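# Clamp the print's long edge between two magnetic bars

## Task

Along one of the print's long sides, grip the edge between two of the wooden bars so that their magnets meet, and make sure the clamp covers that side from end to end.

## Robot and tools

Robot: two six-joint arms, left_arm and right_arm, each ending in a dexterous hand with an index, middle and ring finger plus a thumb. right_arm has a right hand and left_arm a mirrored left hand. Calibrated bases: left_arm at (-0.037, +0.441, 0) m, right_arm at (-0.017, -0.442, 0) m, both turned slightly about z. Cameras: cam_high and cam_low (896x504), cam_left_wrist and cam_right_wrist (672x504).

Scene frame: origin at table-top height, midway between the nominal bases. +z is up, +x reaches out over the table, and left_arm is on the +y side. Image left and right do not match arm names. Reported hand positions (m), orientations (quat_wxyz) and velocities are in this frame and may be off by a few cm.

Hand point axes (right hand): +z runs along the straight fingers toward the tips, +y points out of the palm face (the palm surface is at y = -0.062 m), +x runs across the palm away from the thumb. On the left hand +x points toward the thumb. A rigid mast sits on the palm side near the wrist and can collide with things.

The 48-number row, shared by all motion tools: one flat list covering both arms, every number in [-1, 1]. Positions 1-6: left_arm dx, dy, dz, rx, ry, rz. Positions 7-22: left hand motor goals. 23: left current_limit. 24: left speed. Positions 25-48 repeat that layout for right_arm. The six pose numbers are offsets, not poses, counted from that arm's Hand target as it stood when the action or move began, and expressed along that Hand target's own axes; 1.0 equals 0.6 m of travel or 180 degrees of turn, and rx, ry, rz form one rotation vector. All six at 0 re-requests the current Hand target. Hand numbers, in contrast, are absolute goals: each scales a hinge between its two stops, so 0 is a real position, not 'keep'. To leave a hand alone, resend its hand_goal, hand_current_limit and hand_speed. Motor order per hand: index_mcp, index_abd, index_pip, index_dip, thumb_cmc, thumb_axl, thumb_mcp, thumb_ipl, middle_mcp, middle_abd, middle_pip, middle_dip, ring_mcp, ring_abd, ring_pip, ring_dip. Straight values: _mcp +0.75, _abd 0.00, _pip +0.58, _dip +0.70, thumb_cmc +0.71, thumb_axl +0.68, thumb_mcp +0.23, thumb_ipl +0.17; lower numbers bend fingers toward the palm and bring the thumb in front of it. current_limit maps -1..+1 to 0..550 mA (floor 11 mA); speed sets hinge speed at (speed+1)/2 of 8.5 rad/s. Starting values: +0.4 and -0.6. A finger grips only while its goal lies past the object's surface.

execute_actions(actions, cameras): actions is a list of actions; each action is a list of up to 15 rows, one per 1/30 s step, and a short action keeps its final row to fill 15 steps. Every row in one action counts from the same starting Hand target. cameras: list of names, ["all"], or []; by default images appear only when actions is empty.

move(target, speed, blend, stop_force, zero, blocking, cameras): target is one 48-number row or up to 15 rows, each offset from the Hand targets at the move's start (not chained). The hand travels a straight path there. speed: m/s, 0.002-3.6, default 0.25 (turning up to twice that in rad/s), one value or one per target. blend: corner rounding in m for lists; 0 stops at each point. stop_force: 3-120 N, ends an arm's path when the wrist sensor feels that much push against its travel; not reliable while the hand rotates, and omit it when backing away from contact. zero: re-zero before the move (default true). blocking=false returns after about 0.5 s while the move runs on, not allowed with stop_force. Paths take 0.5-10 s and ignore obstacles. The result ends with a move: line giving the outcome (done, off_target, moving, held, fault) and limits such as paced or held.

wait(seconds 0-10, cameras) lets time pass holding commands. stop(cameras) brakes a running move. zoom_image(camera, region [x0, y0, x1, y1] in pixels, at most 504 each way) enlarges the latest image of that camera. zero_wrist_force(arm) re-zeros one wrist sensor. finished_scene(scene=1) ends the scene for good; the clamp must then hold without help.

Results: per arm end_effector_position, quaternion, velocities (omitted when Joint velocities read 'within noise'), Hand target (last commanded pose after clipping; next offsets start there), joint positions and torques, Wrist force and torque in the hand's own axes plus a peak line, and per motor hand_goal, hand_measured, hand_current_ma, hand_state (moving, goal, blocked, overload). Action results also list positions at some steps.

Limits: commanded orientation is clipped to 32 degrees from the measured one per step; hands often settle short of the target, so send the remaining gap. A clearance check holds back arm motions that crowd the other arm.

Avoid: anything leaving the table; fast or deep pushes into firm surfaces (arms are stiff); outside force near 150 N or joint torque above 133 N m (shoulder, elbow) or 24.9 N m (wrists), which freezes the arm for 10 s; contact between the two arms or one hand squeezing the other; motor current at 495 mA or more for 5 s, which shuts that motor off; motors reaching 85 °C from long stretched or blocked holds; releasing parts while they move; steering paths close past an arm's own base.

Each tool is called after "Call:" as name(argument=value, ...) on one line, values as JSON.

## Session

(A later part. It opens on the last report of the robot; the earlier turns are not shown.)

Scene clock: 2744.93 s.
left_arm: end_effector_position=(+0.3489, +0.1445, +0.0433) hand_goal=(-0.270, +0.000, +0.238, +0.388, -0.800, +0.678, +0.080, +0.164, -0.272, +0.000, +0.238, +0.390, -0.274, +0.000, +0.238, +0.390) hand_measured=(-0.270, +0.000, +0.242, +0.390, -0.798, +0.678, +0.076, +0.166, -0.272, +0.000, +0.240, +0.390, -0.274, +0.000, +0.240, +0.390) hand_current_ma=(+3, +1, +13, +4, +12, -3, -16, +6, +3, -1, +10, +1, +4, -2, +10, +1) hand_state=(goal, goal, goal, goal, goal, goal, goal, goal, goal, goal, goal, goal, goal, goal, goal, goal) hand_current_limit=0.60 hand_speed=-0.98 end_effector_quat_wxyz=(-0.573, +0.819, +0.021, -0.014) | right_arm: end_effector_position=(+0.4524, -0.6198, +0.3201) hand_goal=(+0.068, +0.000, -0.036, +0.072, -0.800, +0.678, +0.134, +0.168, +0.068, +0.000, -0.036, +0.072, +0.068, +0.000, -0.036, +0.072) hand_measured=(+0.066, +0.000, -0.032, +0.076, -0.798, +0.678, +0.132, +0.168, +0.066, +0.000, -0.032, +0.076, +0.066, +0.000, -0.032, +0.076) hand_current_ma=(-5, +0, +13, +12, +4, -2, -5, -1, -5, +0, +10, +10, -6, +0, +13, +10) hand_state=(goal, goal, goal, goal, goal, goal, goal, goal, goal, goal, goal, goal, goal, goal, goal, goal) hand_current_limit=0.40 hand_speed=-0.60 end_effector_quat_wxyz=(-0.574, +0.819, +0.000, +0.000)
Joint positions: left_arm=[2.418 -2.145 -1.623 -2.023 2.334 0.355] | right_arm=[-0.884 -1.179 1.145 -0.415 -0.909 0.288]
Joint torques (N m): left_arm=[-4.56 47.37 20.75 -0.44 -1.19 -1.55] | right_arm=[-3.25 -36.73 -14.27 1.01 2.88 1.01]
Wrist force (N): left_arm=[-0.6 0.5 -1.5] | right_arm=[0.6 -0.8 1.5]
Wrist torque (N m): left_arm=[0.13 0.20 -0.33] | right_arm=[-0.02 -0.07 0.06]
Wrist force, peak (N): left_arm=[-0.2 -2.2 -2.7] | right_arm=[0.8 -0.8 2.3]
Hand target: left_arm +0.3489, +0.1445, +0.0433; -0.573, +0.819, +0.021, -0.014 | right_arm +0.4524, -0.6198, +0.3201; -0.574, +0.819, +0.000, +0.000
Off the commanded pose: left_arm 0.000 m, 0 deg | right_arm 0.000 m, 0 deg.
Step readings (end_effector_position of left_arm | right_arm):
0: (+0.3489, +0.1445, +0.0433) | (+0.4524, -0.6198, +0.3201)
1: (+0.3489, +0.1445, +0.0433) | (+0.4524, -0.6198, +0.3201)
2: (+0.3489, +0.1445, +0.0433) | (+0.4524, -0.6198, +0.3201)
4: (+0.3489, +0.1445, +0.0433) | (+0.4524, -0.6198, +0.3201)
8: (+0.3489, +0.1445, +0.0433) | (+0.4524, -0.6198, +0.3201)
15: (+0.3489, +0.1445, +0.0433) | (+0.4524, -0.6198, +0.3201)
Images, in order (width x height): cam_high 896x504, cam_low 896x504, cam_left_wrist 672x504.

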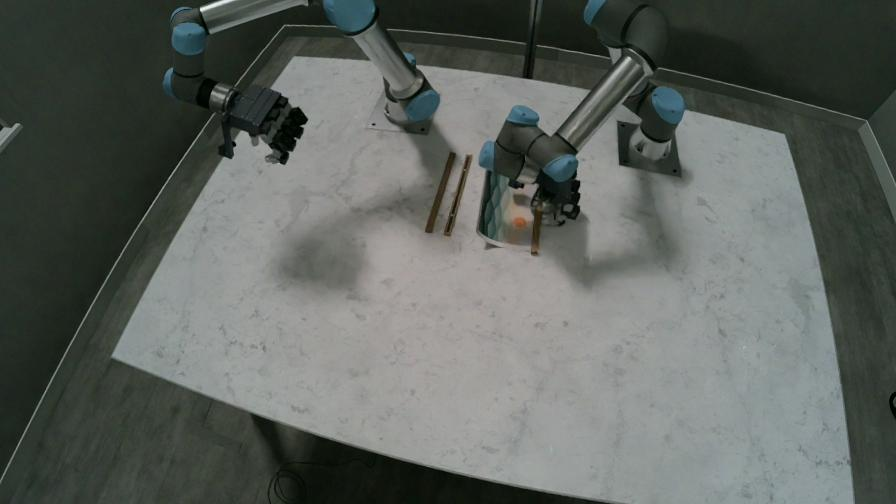

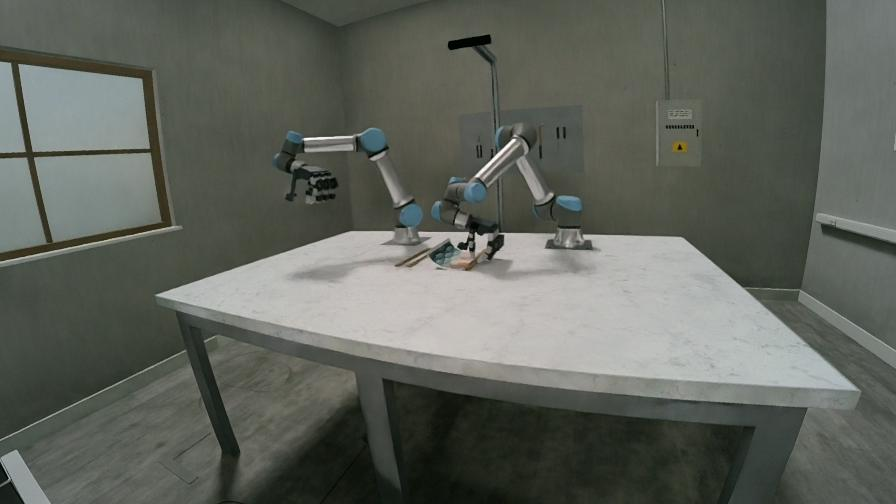

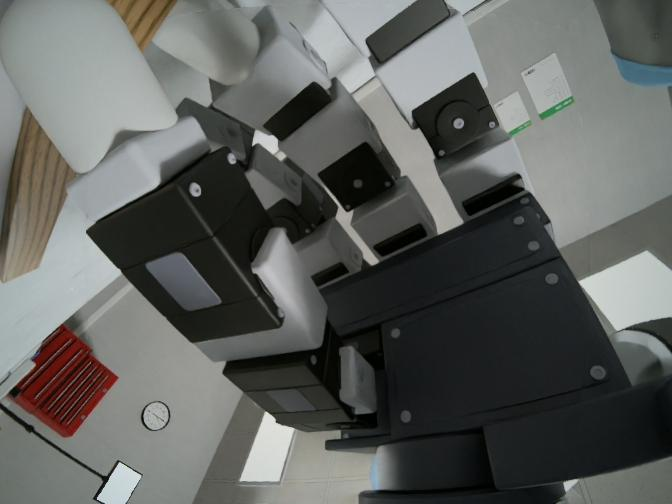

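Call:
execute_actions(actions=[[[0,0,0,0,0,0,-0.270,0,0.238,0.388,-0.8,0.678,0.13,0.164,-0.272,0,0.238,0.390,-0.274,0,0.238,0.390,0.6,-0.97,0,0,0,0,0,0,0.0685,0,-0.0365,0.0725,-0.8,0.678,0.1348,0.1676,0.0685,0,-0.0365,0.0725,0.0685,0,-0.0365,0.0725,0.4,-0.6]],[[0,0,0,0,0,0,-0.235,0,0.206,0.388,-0.8,0.678,0.13,0.164,-0.237,0,0.206,0.390,-0.239,0,0.206,0.390,0.6,-0.985,0,0,0,0,0,0,0.0685,0,-0.0365,0.0725,-0.8,0.678,0.1348,0.1676,0.0685,0,-0.0365,0.0725,0.0685,0,-0.0365,0.0725,0.4,-0.6]]], cameras=["cam_high","cam_low","cam_left_wrist"])

Call:
zoom_image(camera="cam_high", region=[515, 220, 555, 260])

Call:
zoom_image(camera="cam_low", region=[455, 245, 495, 275])

Call:
zoom_image(camera="cam_left_wrist", region=[0, 0, 300, 300])

Scene clock: 2760.77 s.
left_arm: end_effector_position=(+0.3489, +0.1445, +0.0433) hand_goal=(-0.234, +0.000, +0.206, +0.388, -0.800, +0.678, +0.130, +0.164, -0.236, +0.000, +0.206, +0.390, -0.238, +0.000, +0.206, +0.390) hand_measured=(-0.236, +0.000, +0.212, +0.390, -0.798, +0.678, +0.126, +0.166, -0.238, +0.000, +0.210, +0.390, -0.240, +0.000, +0.212, +0.390) hand_current_ma=(-10, +1, +21, +4, +12, -3, -20, +6, -9, -1, +20, +1, -9, -2, +21, +1) hand_state=(goal, goal, goal, goal, goal, goal, goal, goal, goal, goal, goal, goal, goal, goal, goal, goal) hand_current_limit=0.60 hand_speed=-0.98 end_effector_quat_wxyz=(-0.573, +0.819, +0.021, -0.014) | right_arm: end_effector_position=(+0.4524, -0.6198, +0.3201) hand_goal=(+0.068, +0.000, -0.036, +0.072, -0.800, +0.678, +0.134, +0.168, +0.068, +0.000, -0.036, +0.072, +0.068, +0.000, -0.036, +0.072) hand_measured=(+0.066, +0.000, -0.032, +0.076, -0.798, +0.678, +0.132, +0.168, +0.066, +0.000, -0.032, +0.076, +0.066, +0.000, -0.032, +0.076) hand_current_ma=(-5, +0, +13, +12, +4, -2, -5, -1, -5, +0, +10, +10, -6, +0, +13, +10) hand_state=(goal, goal, goal, goal, goal, goal, goal, goal, goal, goal, goal, goal, goal, goal, goal, goal) hand_current_limit=0.40 hand_speed=-0.60 end_effector_quat_wxyz=(-0.574, +0.819, +0.000, +0.000)
Joint positions: left_arm=[2.418 -2.145 -1.623 -2.023 2.334 0.355] | right_arm=[-0.884 -1.179 1.145 -0.415 -0.909 0.288]
Joint torques (N m): left_arm=[-4.81 46.88 20.56 -0.65 -1.18 -1.66] | right_arm=[-3.2 -37.23 -13.82 0.99 2.9 1.02]
Wrist force (N): left_arm=[-0.9 0.5 -1.6] | right_arm=[0.8 -0.8 1.8]
Wrist torque (N m): left_arm=[0.13 0.24 -0.35] | right_arm=[-0.06 -0.11 0.09]
Wrist force, peak (N): left_arm=[-0.7 1.0 -1.9] | right_arm=[1.1 -1.0 2.1]
Hand target: left_arm +0.3489, +0.1445, +0.0433; -0.573, +0.819, +0.021, -0.014 | right_arm +0.4524, -0.6198, +0.3201; -0.574, +0.819, +0.000, +0.000
Off the commanded pose: left_arm 0.000 m, 0 deg | right_arm 0.000 m, 0 deg.
Step readings (end_effector_position of left_arm | right_arm):
0: (+0.3489, +0.1445, +0.0433) | (+0.4524, -0.6198, +0.3201)
1: (+0.3489, +0.1445, +0.0433) | (+0.4524, -0.6198, +0.3201)
2: (+0.3489, +0.1445, +0.0433) | (+0.4524, -0.6198, +0.3201)
4: (+0.3489, +0.1445, +0.0433) | (+0.4524, -0.6198, +0.3201)
8: (+0.3489, +0.1445, +0.0433) | (+0.4524, -0.6198, +0.3201)
15: (+0.3489, +0.1445, +0.0433) | (+0.4524, -0.6198, +0.3201)
16: (+0.3489, +0.1445, +0.0433) | (+0.4524, -0.6198, +0.3201)
17: (+0.3489, +0.1445, +0.0433) | (+0.4524, -0.6198, +0.3201)
19: (+0.3489, +0.1445, +0.0433) | (+0.4524, -0.6198, +0.3201)
23: (+0.3489, +0.1445, +0.0433) | (+0.4524, -0.6198, +0.3201)
30: (+0.3489, +0.1445, +0.0433) | (+0.4524, -0.6198, +0.3201)
Images, in order (width x height): cam_high 896x504, cam_low 896x504, cam_left_wrist 672x504.

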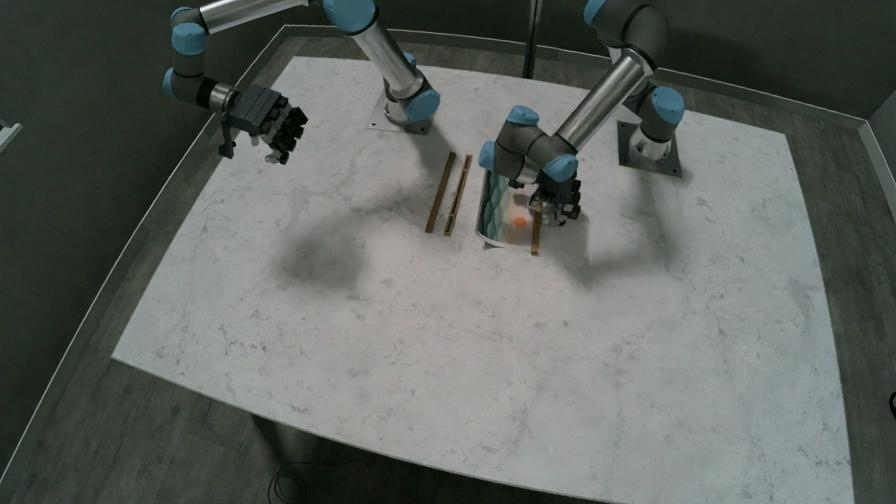

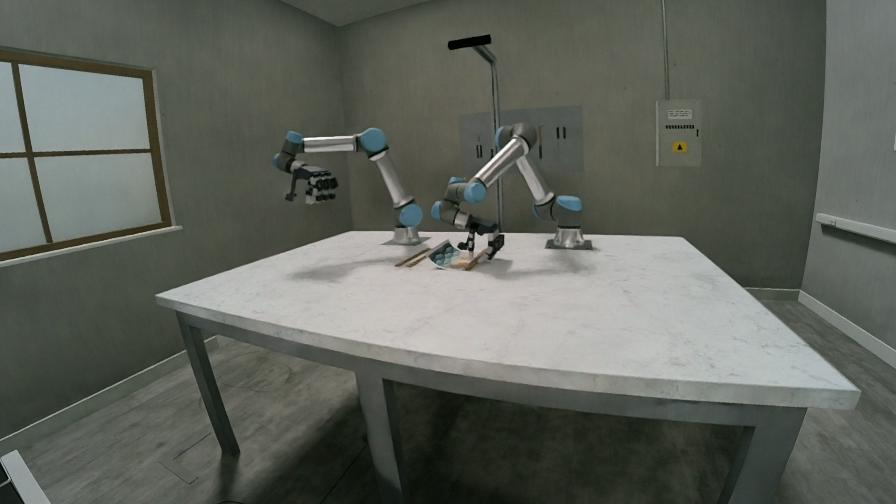

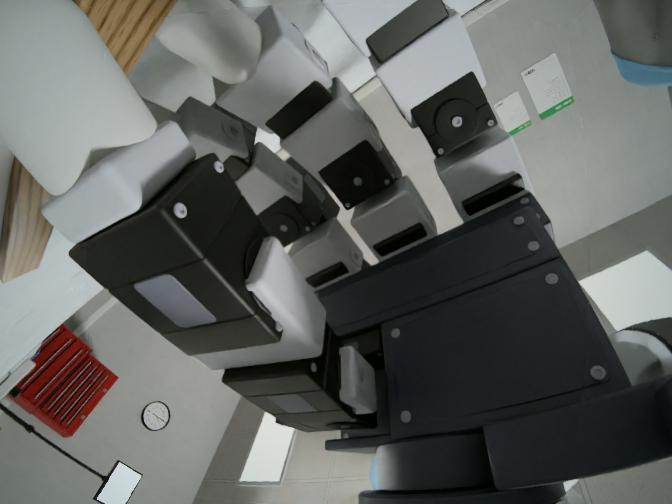

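Scaled by 12.600 from the camera's 896x504 image, which has a finer 1280x720 frame.

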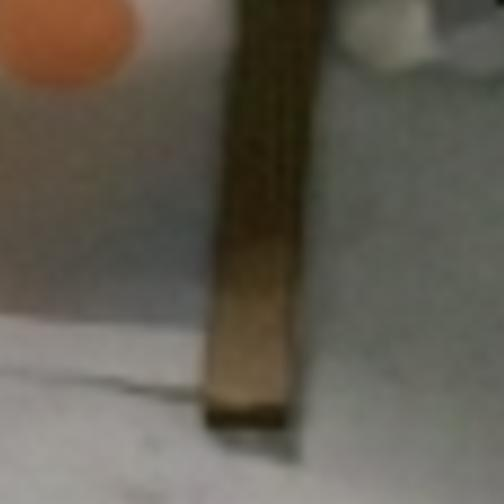

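Scaled by 12.600 from the camera's 896x504 image, which has a finer 1280x720 frame.

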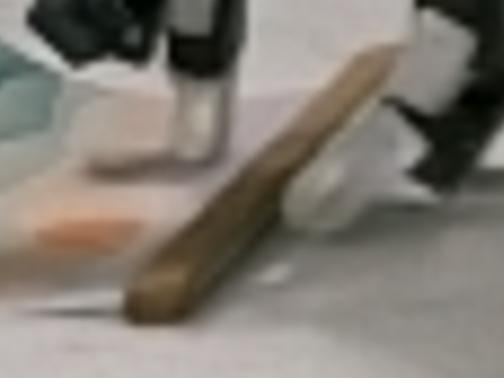

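Scaled by 1.680 from the camera's 672x504 image, which has a finer 960x720 frame.

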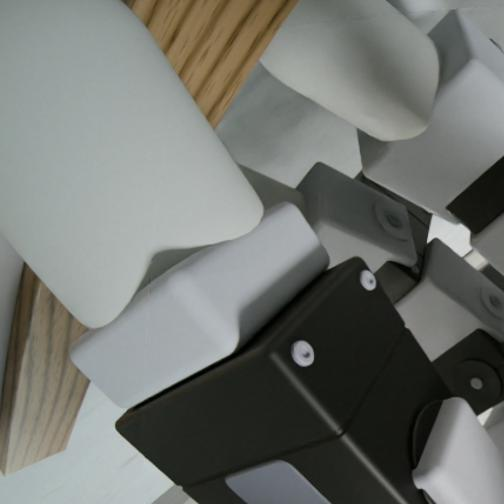

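Call:
move(target=[[0,-0.0157,-0.0057,0,0,0,-0.234,0,0.206,0.388,-0.8,0.678,0.13,0.164,-0.236,0,0.206,0.390,-0.238,0,0.206,0.390,0.6,-0.98,0,0,0,0,0,0,0.0685,0,-0.0365,0.0725,-0.8,0.678,0.1348,0.1676,0.0685,0,-0.0365,0.0725,0.0685,0,-0.0365,0.0725,0.4,-0.6]], speed=0.01, cameras=["cam_high","cam_low"])

Call:
zoom_image(camera="cam_high", region=[515, 220, 555, 260])

Call:
zoom_image(camera="cam_low", region=[455, 245, 495, 275])

Scene clock: 2769.43 s.
left_arm: end_effector_position=(+0.3489, +0.1445, +0.0534) hand_goal=(-0.234, +0.000, +0.206, +0.388, -0.800, +0.678, +0.130, +0.164, -0.236, +0.000, +0.206, +0.390, -0.238, +0.000, +0.206, +0.390) hand_measured=(-0.236, +0.000, +0.210, +0.390, -0.798, +0.678, +0.126, +0.166, -0.238, +0.000, +0.210, +0.390, -0.240, +0.000, +0.212, +0.390) hand_current_ma=(-10, +1, +20, +4, +12, -3, -20, +6, -9, -1, +20, +1, -9, -2, +21, +1) hand_state=(goal, goal, goal, goal, goal, goal, goal, goal, goal, goal, goal, goal, goal, goal, goal, goal) hand_current_limit=0.60 hand_speed=-0.98 end_effector_quat_wxyz=(-0.573, +0.819, +0.021, -0.014) | right_arm: end_effector_position=(+0.4524, -0.6198, +0.3201) hand_goal=(+0.068, +0.000, -0.036, +0.072, -0.800, +0.678, +0.134, +0.168, +0.068, +0.000, -0.036, +0.072, +0.068, +0.000, -0.036, +0.072) hand_measured=(+0.066, +0.000, -0.032, +0.076, -0.798, +0.678, +0.132, +0.168, +0.066, +0.000, -0.032, +0.076, +0.066, +0.000, -0.032, +0.076) hand_current_ma=(-5, +0, +13, +12, +4, -2, -5, -1, -5, +0, +10, +10, -6, +0, +13, +10) hand_state=(goal, goal, goal, goal, goal, goal, goal, goal, goal, goal, goal, goal, goal, goal, goal, goal) hand_current_limit=0.40 hand_speed=-0.60 end_effector_quat_wxyz=(-0.574, +0.819, +0.000, +0.000)
Joint positions: left_arm=[2.418 -2.131 -1.615 -2.044 2.334 0.355] | right_arm=[-0.884 -1.179 1.145 -0.415 -0.909 0.288]
Joint torques (N m): left_arm=[-3.84 40.81 20.19 0.66 -1 -0.89] | right_arm=[-3.15 -37.15 -14.61 1.04 2.85 1.02]
Wrist force (N): left_arm=[-0.5 0.7 -1.5] | right_arm=[0.4 -1.0 1.9]
Wrist torque (N m): left_arm=[0.14 0.20 -0.33] | right_arm=[-0.09 -0.04 0.04]
Wrist force, peak (N): left_arm=[-0.8 0.8 -1.8] | right_arm=[0.5 -1.1 2.2]
Hand target: left_arm +0.3489, +0.1445, +0.0533; -0.573, +0.819, +0.021, -0.014 | right_arm +0.4524, -0.6198, +0.3201; -0.574, +0.819, +0.000, +0.000
Off the commanded pose: left_arm 0.000 m, 0 deg | right_arm 0.000 m, 0 deg.
move: done
Images, in order (width x height): cam_high 896x504, cam_low 896x504.

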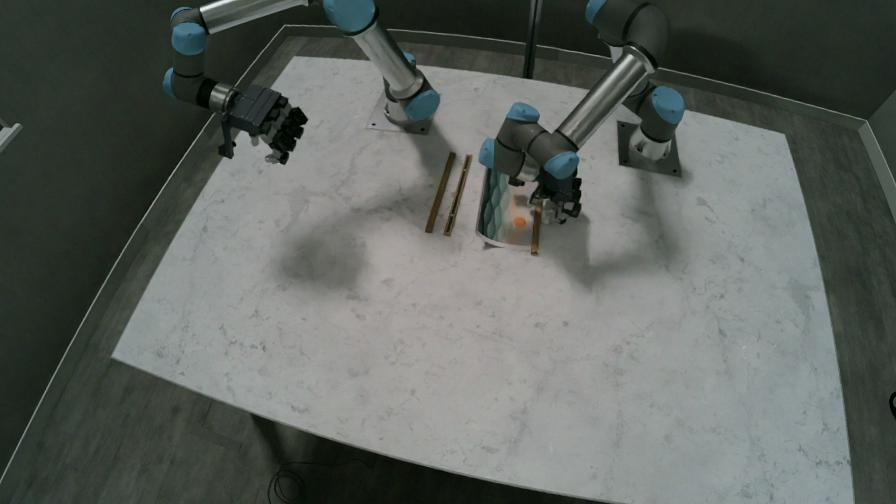

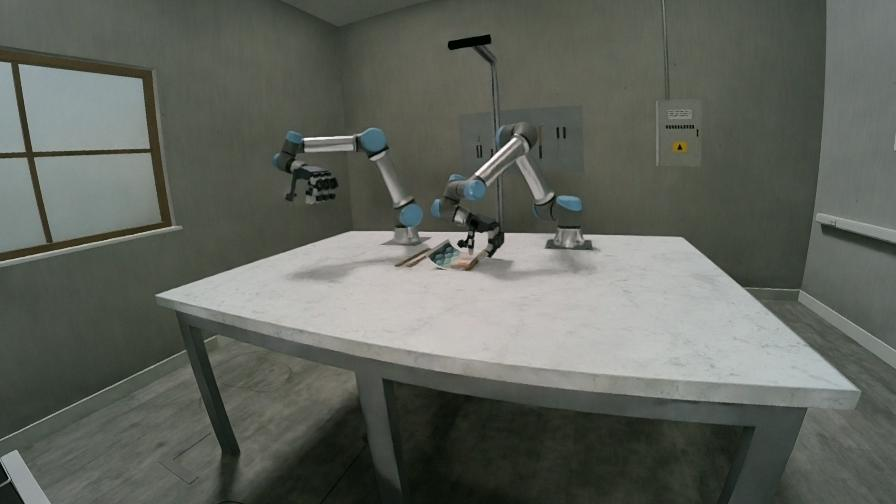

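Scaled by 12.600 from the camera's 896x504 image, which has a finer 1280x720 frame.

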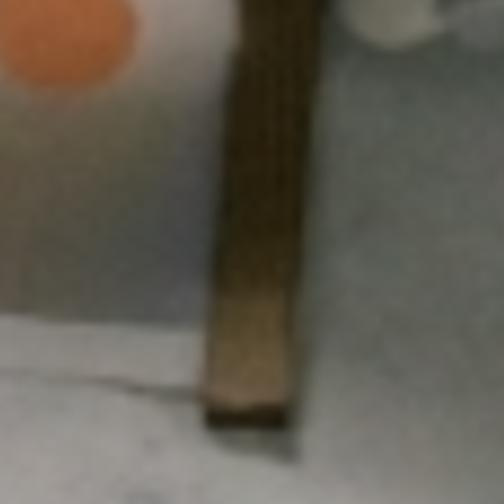

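Scaled by 12.600 from the camera's 896x504 image, which has a finer 1280x720 frame.

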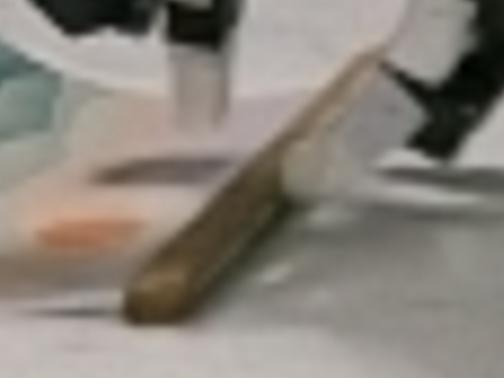

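Call:
move(target=[[0,-0.0313,-0.0115,0,0,0,-0.18,0,0.206,0.388,-0.8,0.678,0.2,0.164,-0.18,0,0.206,0.390,-0.18,0,0.206,0.390,0.6,-0.96,0,0,0,0,0,0,0.0685,0,-0.0365,0.0725,-0.8,0.678,0.1348,0.1676,0.0685,0,-0.0365,0.0725,0.0685,0,-0.0365,0.0725,0.4,-0.6],[0,-0.2348,-0.0859,0,0,0,-0.18,0,0.206,0.388,-0.8,0.678,0.2,0.164,-0.18,0,0.206,0.390,-0.18,0,0.206,0.390,0.6,-0.96,0,0,0,0,0,0,0.0685,0,-0.0365,0.0725,-0.8,0.678,0.1348,0.1676,0.0685,0,-0.0365,0.0725,0.0685,0,-0.0365,0.0725,0.4,-0.6]], speed=[0.04, 0.12], blend=[0.01, 0], cameras=["cam_high","cam_low"])

Call:
zoom_image(camera="cam_high", region=[465, 140, 585, 260])

Call:
zoom_image(camera="cam_low", region=[420, 225, 520, 285])

Scene clock: 2779.83 s.
left_arm: end_effector_position=(+0.3488, +0.1443, +0.2034) hand_goal=(-0.180, +0.000, +0.206, +0.388, -0.800, +0.678, +0.200, +0.164, -0.180, +0.000, +0.206, +0.390, -0.180, +0.000, +0.206, +0.390) hand_measured=(-0.184, +0.000, +0.210, +0.390, -0.798, +0.678, +0.196, +0.166, -0.184, +0.000, +0.210, +0.390, -0.184, +0.000, +0.210, +0.390) hand_current_ma=(-14, +1, +18, +4, +12, -3, -23, +6, -13, -1, +18, +1, -13, -2, +19, +1) hand_state=(goal, goal, goal, goal, goal, goal, goal, goal, goal, goal, goal, goal, goal, goal, goal, goal) hand_current_limit=0.60 hand_speed=-0.96 end_effector_quat_wxyz=(-0.573, +0.819, +0.021, -0.014) | right_arm: end_effector_position=(+0.4524, -0.6198, +0.3201) hand_goal=(+0.068, +0.000, -0.036, +0.072, -0.800, +0.678, +0.134, +0.168, +0.068, +0.000, -0.036, +0.072, +0.068, +0.000, -0.036, +0.072) hand_measured=(+0.066, +0.000, -0.032, +0.076, -0.798, +0.678, +0.132, +0.168, +0.066, +0.000, -0.032, +0.076, +0.066, +0.000, -0.032, +0.076) hand_current_ma=(-5, +0, +13, +12, +4, -2, -5, -1, -5, +0, +10, +10, -6, +0, +13, +10) hand_state=(goal, goal, goal, goal, goal, goal, goal, goal, goal, goal, goal, goal, goal, goal, goal, goal) hand_current_limit=0.40 hand_speed=-0.60 end_effector_quat_wxyz=(-0.574, +0.819, +0.000, +0.000)
Joint positions: left_arm=[2.417 -1.983 -1.423 -2.385 2.333 0.354] | right_arm=[-0.884 -1.179 1.145 -0.415 -0.909 0.288]
Joint torques (N m): left_arm=[-9.79 26.33 18.56 -0.21 -1.17 -2.49] | right_arm=[-3.12 -36.88 -13.95 1.05 2.99 1.01]
Wrist force (N): left_arm=[-0.4 0.7 -1.5] | right_arm=[0.7 -0.8 1.9]
Wrist torque (N m): left_arm=[0.12 0.19 -0.31] | right_arm=[-0.06 -0.08 0.07]
Wrist force, peak (N): left_arm=[-0.5 -1.1 -2.0] | right_arm=[0.8 -1.0 2.2]
Hand target: left_arm +0.3488, +0.1443, +0.2034; -0.573, +0.819, +0.021, -0.014 | right_arm +0.4524, -0.6198, +0.3201; -0.574, +0.819, +0.000, +0.000
Off the commanded pose: left_arm 0.000 m, 0 deg | right_arm 0.000 m, 0 deg.
move: done
Images, in order (width x height): cam_high 896x504, cam_low 896x504.

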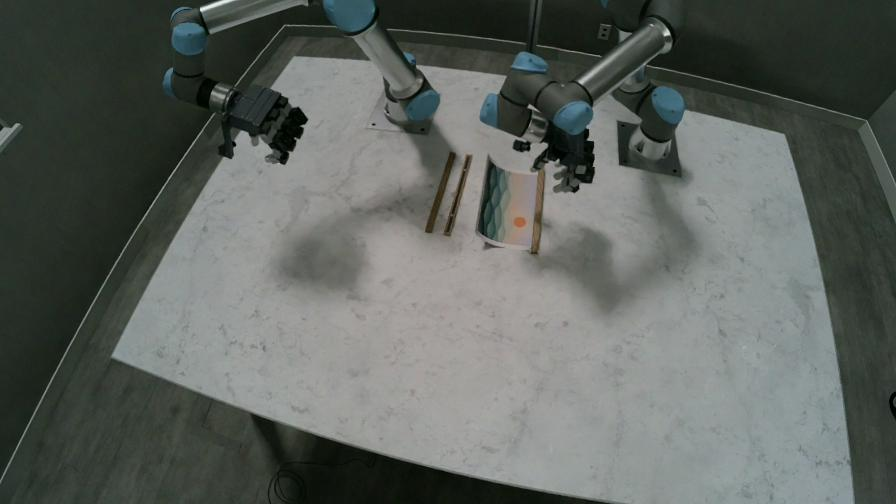

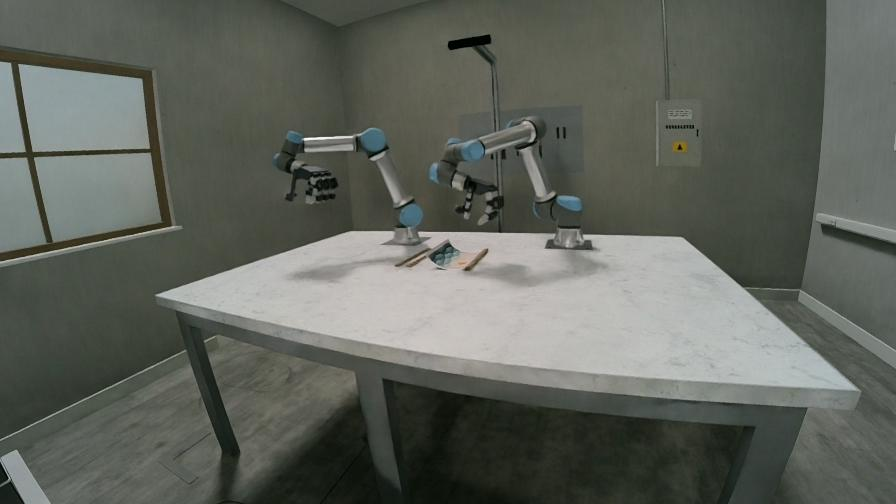

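Scaled by 4.200 from the camera's 896x504 image, which has a finer 1280x720 frame.

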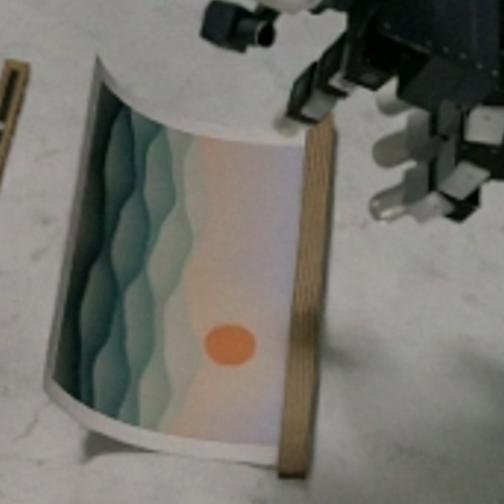

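Scaled by 5.040 from the camera's 896x504 image, which has a finer 1280x720 frame.

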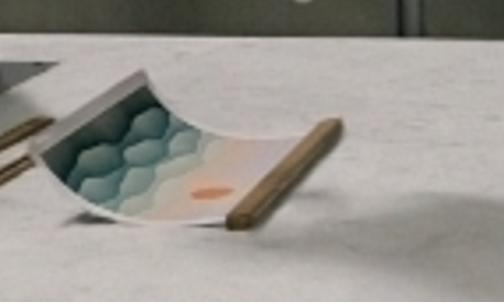

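Call:
zoom_image(camera="cam_low", region=[460, 242, 496, 274])

Call:
zoom_image(camera="cam_high", region=[520, 215, 560, 255])

Call:
zoom_image(camera="cam_high", region=[520, 165, 560, 205])

Scaled by 14.000 from the camera's 896x504 image, which has a finer 1280x720 frame.

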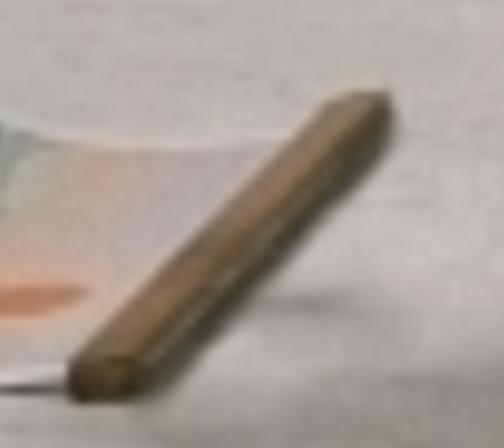

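Scaled by 12.600 from the camera's 896x504 image, which has a finer 1280x720 frame.

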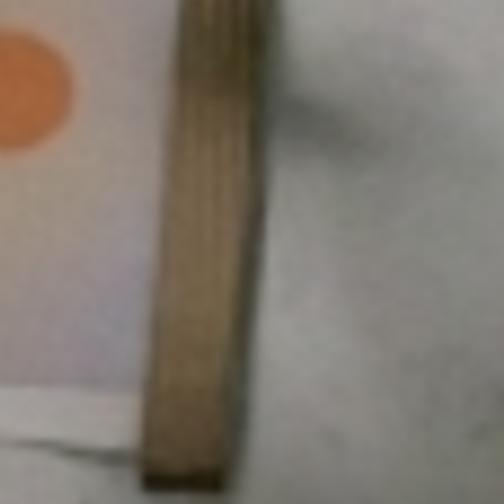

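Scaled by 12.600 from the camera's 896x504 image, which has a finer 1280x720 frame.

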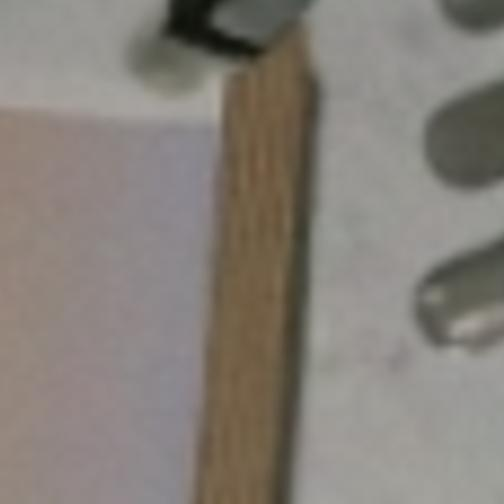

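Call:
wait(seconds=0, cameras=["cam_left_wrist","cam_high","cam_low"])

Call:
zoom_image(camera="cam_low", region=[462, 256, 482, 272])

Call:
zoom_image(camera="cam_low", region=[472, 246, 492, 262])

Scene clock: 2789.83 s.
left_arm: end_effector_position=(+0.3488, +0.1443, +0.2034) hand_goal=(-0.180, +0.000, +0.206, +0.388, -0.800, +0.678, +0.200, +0.164, -0.180, +0.000, +0.206, +0.390, -0.180, +0.000, +0.206, +0.390) hand_measured=(-0.184, +0.000, +0.210, +0.390, -0.798, +0.678, +0.196, +0.166, -0.184, +0.000, +0.210, +0.390, -0.184, +0.000, +0.210, +0.390) hand_current_ma=(-14, +1, +18, +4, +12, -3, -23, +6, -13, -1, +18, +1, -13, -2, +19, +1) hand_state=(goal, goal, goal, goal, goal, goal, goal, goal, goal, goal, goal, goal, goal, goal, goal, goal) hand_current_limit=0.60 hand_speed=-0.96 end_effector_quat_wxyz=(-0.573, +0.819, +0.021, -0.014) | right_arm: end_effector_position=(+0.4524, -0.6198, +0.3201) hand_goal=(+0.068, +0.000, -0.036, +0.072, -0.800, +0.678, +0.134, +0.168, +0.068, +0.000, -0.036, +0.072, +0.068, +0.000, -0.036, +0.072) hand_measured=(+0.066, +0.000, -0.032, +0.076, -0.798, +0.678, +0.132, +0.168, +0.066, +0.000, -0.032, +0.076, +0.066, +0.000, -0.032, +0.076) hand_current_ma=(-5, +0, +13, +12, +4, -2, -5, -1, -5, +0, +10, +10, -6, +0, +13, +10) hand_state=(goal, goal, goal, goal, goal, goal, goal, goal, goal, goal, goal, goal, goal, goal, goal, goal) hand_current_limit=0.40 hand_speed=-0.60 end_effector_quat_wxyz=(-0.574, +0.819, +0.000, +0.000)
Joint positions: left_arm=[2.417 -1.983 -1.423 -2.385 2.333 0.354] | right_arm=[-0.884 -1.179 1.145 -0.415 -0.909 0.288]
Joint torques (N m): left_arm=[2.94 26.98 26.89 -1.18 2.48 -2.23] | right_arm=[-3.19 -37.03 -14.52 1.04 2.9 1]
Wrist force (N): left_arm=[-0.3 0.7 -1.2] | right_arm=[0.6 -0.7 1.8]
Wrist torque (N m): left_arm=[0.09 0.17 -0.29] | right_arm=[-0.03 -0.07 0.07]
Wrist force, peak (N): left_arm=[-0.8 0.6 -1.5] | right_arm=[0.8 -0.9 2.3]
Hand target: left_arm +0.3488, +0.1443, +0.2034; -0.573, +0.819, +0.021, -0.014 | right_arm +0.4524, -0.6198, +0.3201; -0.574, +0.819, +0.000, +0.000
Off the commanded pose: left_arm 0.000 m, 0 deg | right_arm 0.000 m, 0 deg.
Images, in order (width x height): cam_high 896x504, cam_low 896x504, cam_left_wrist 672x504.

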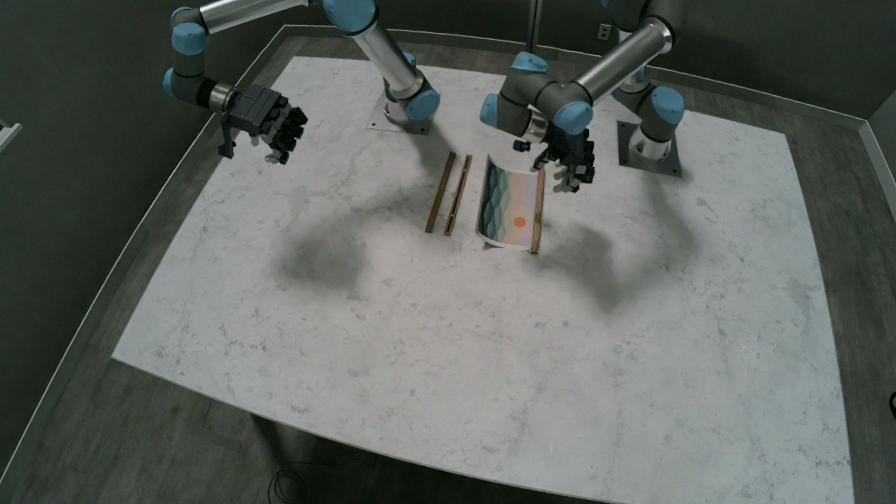

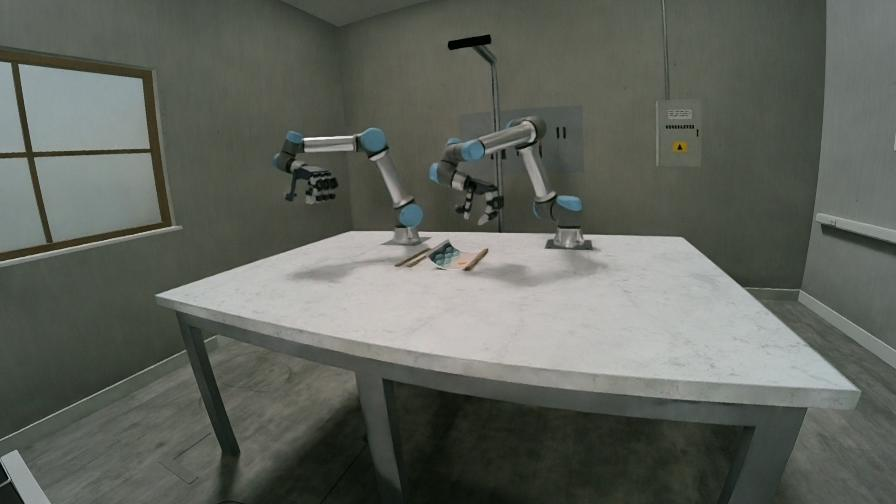

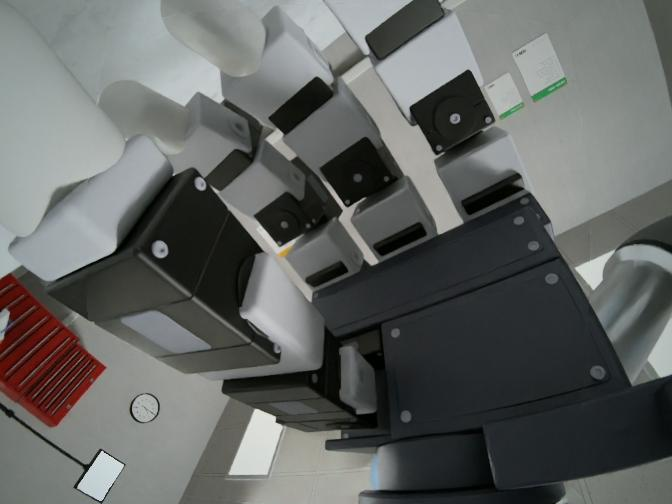

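Scaled by 25.200 from the camera's 896x504 image, which has a finer 1280x720 frame.

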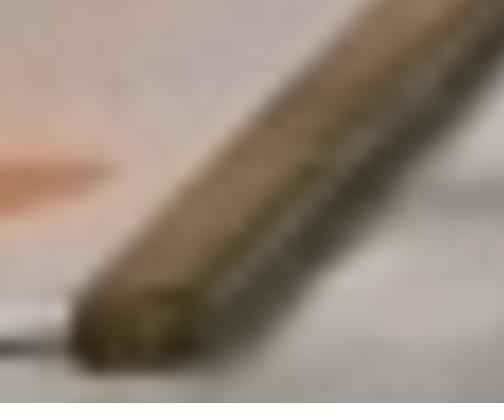

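Scaled by 25.200 from the camera's 896x504 image, which has a finer 1280x720 frame.

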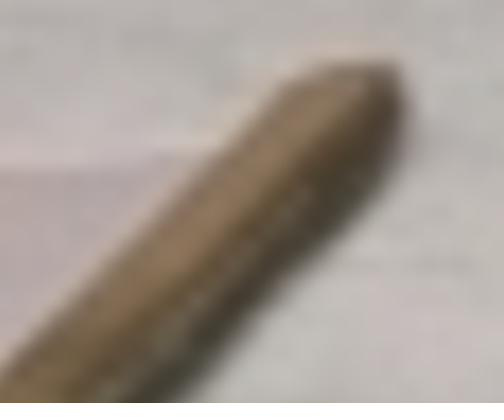

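Call:
finished_scene()

The scene is finished: the task was done.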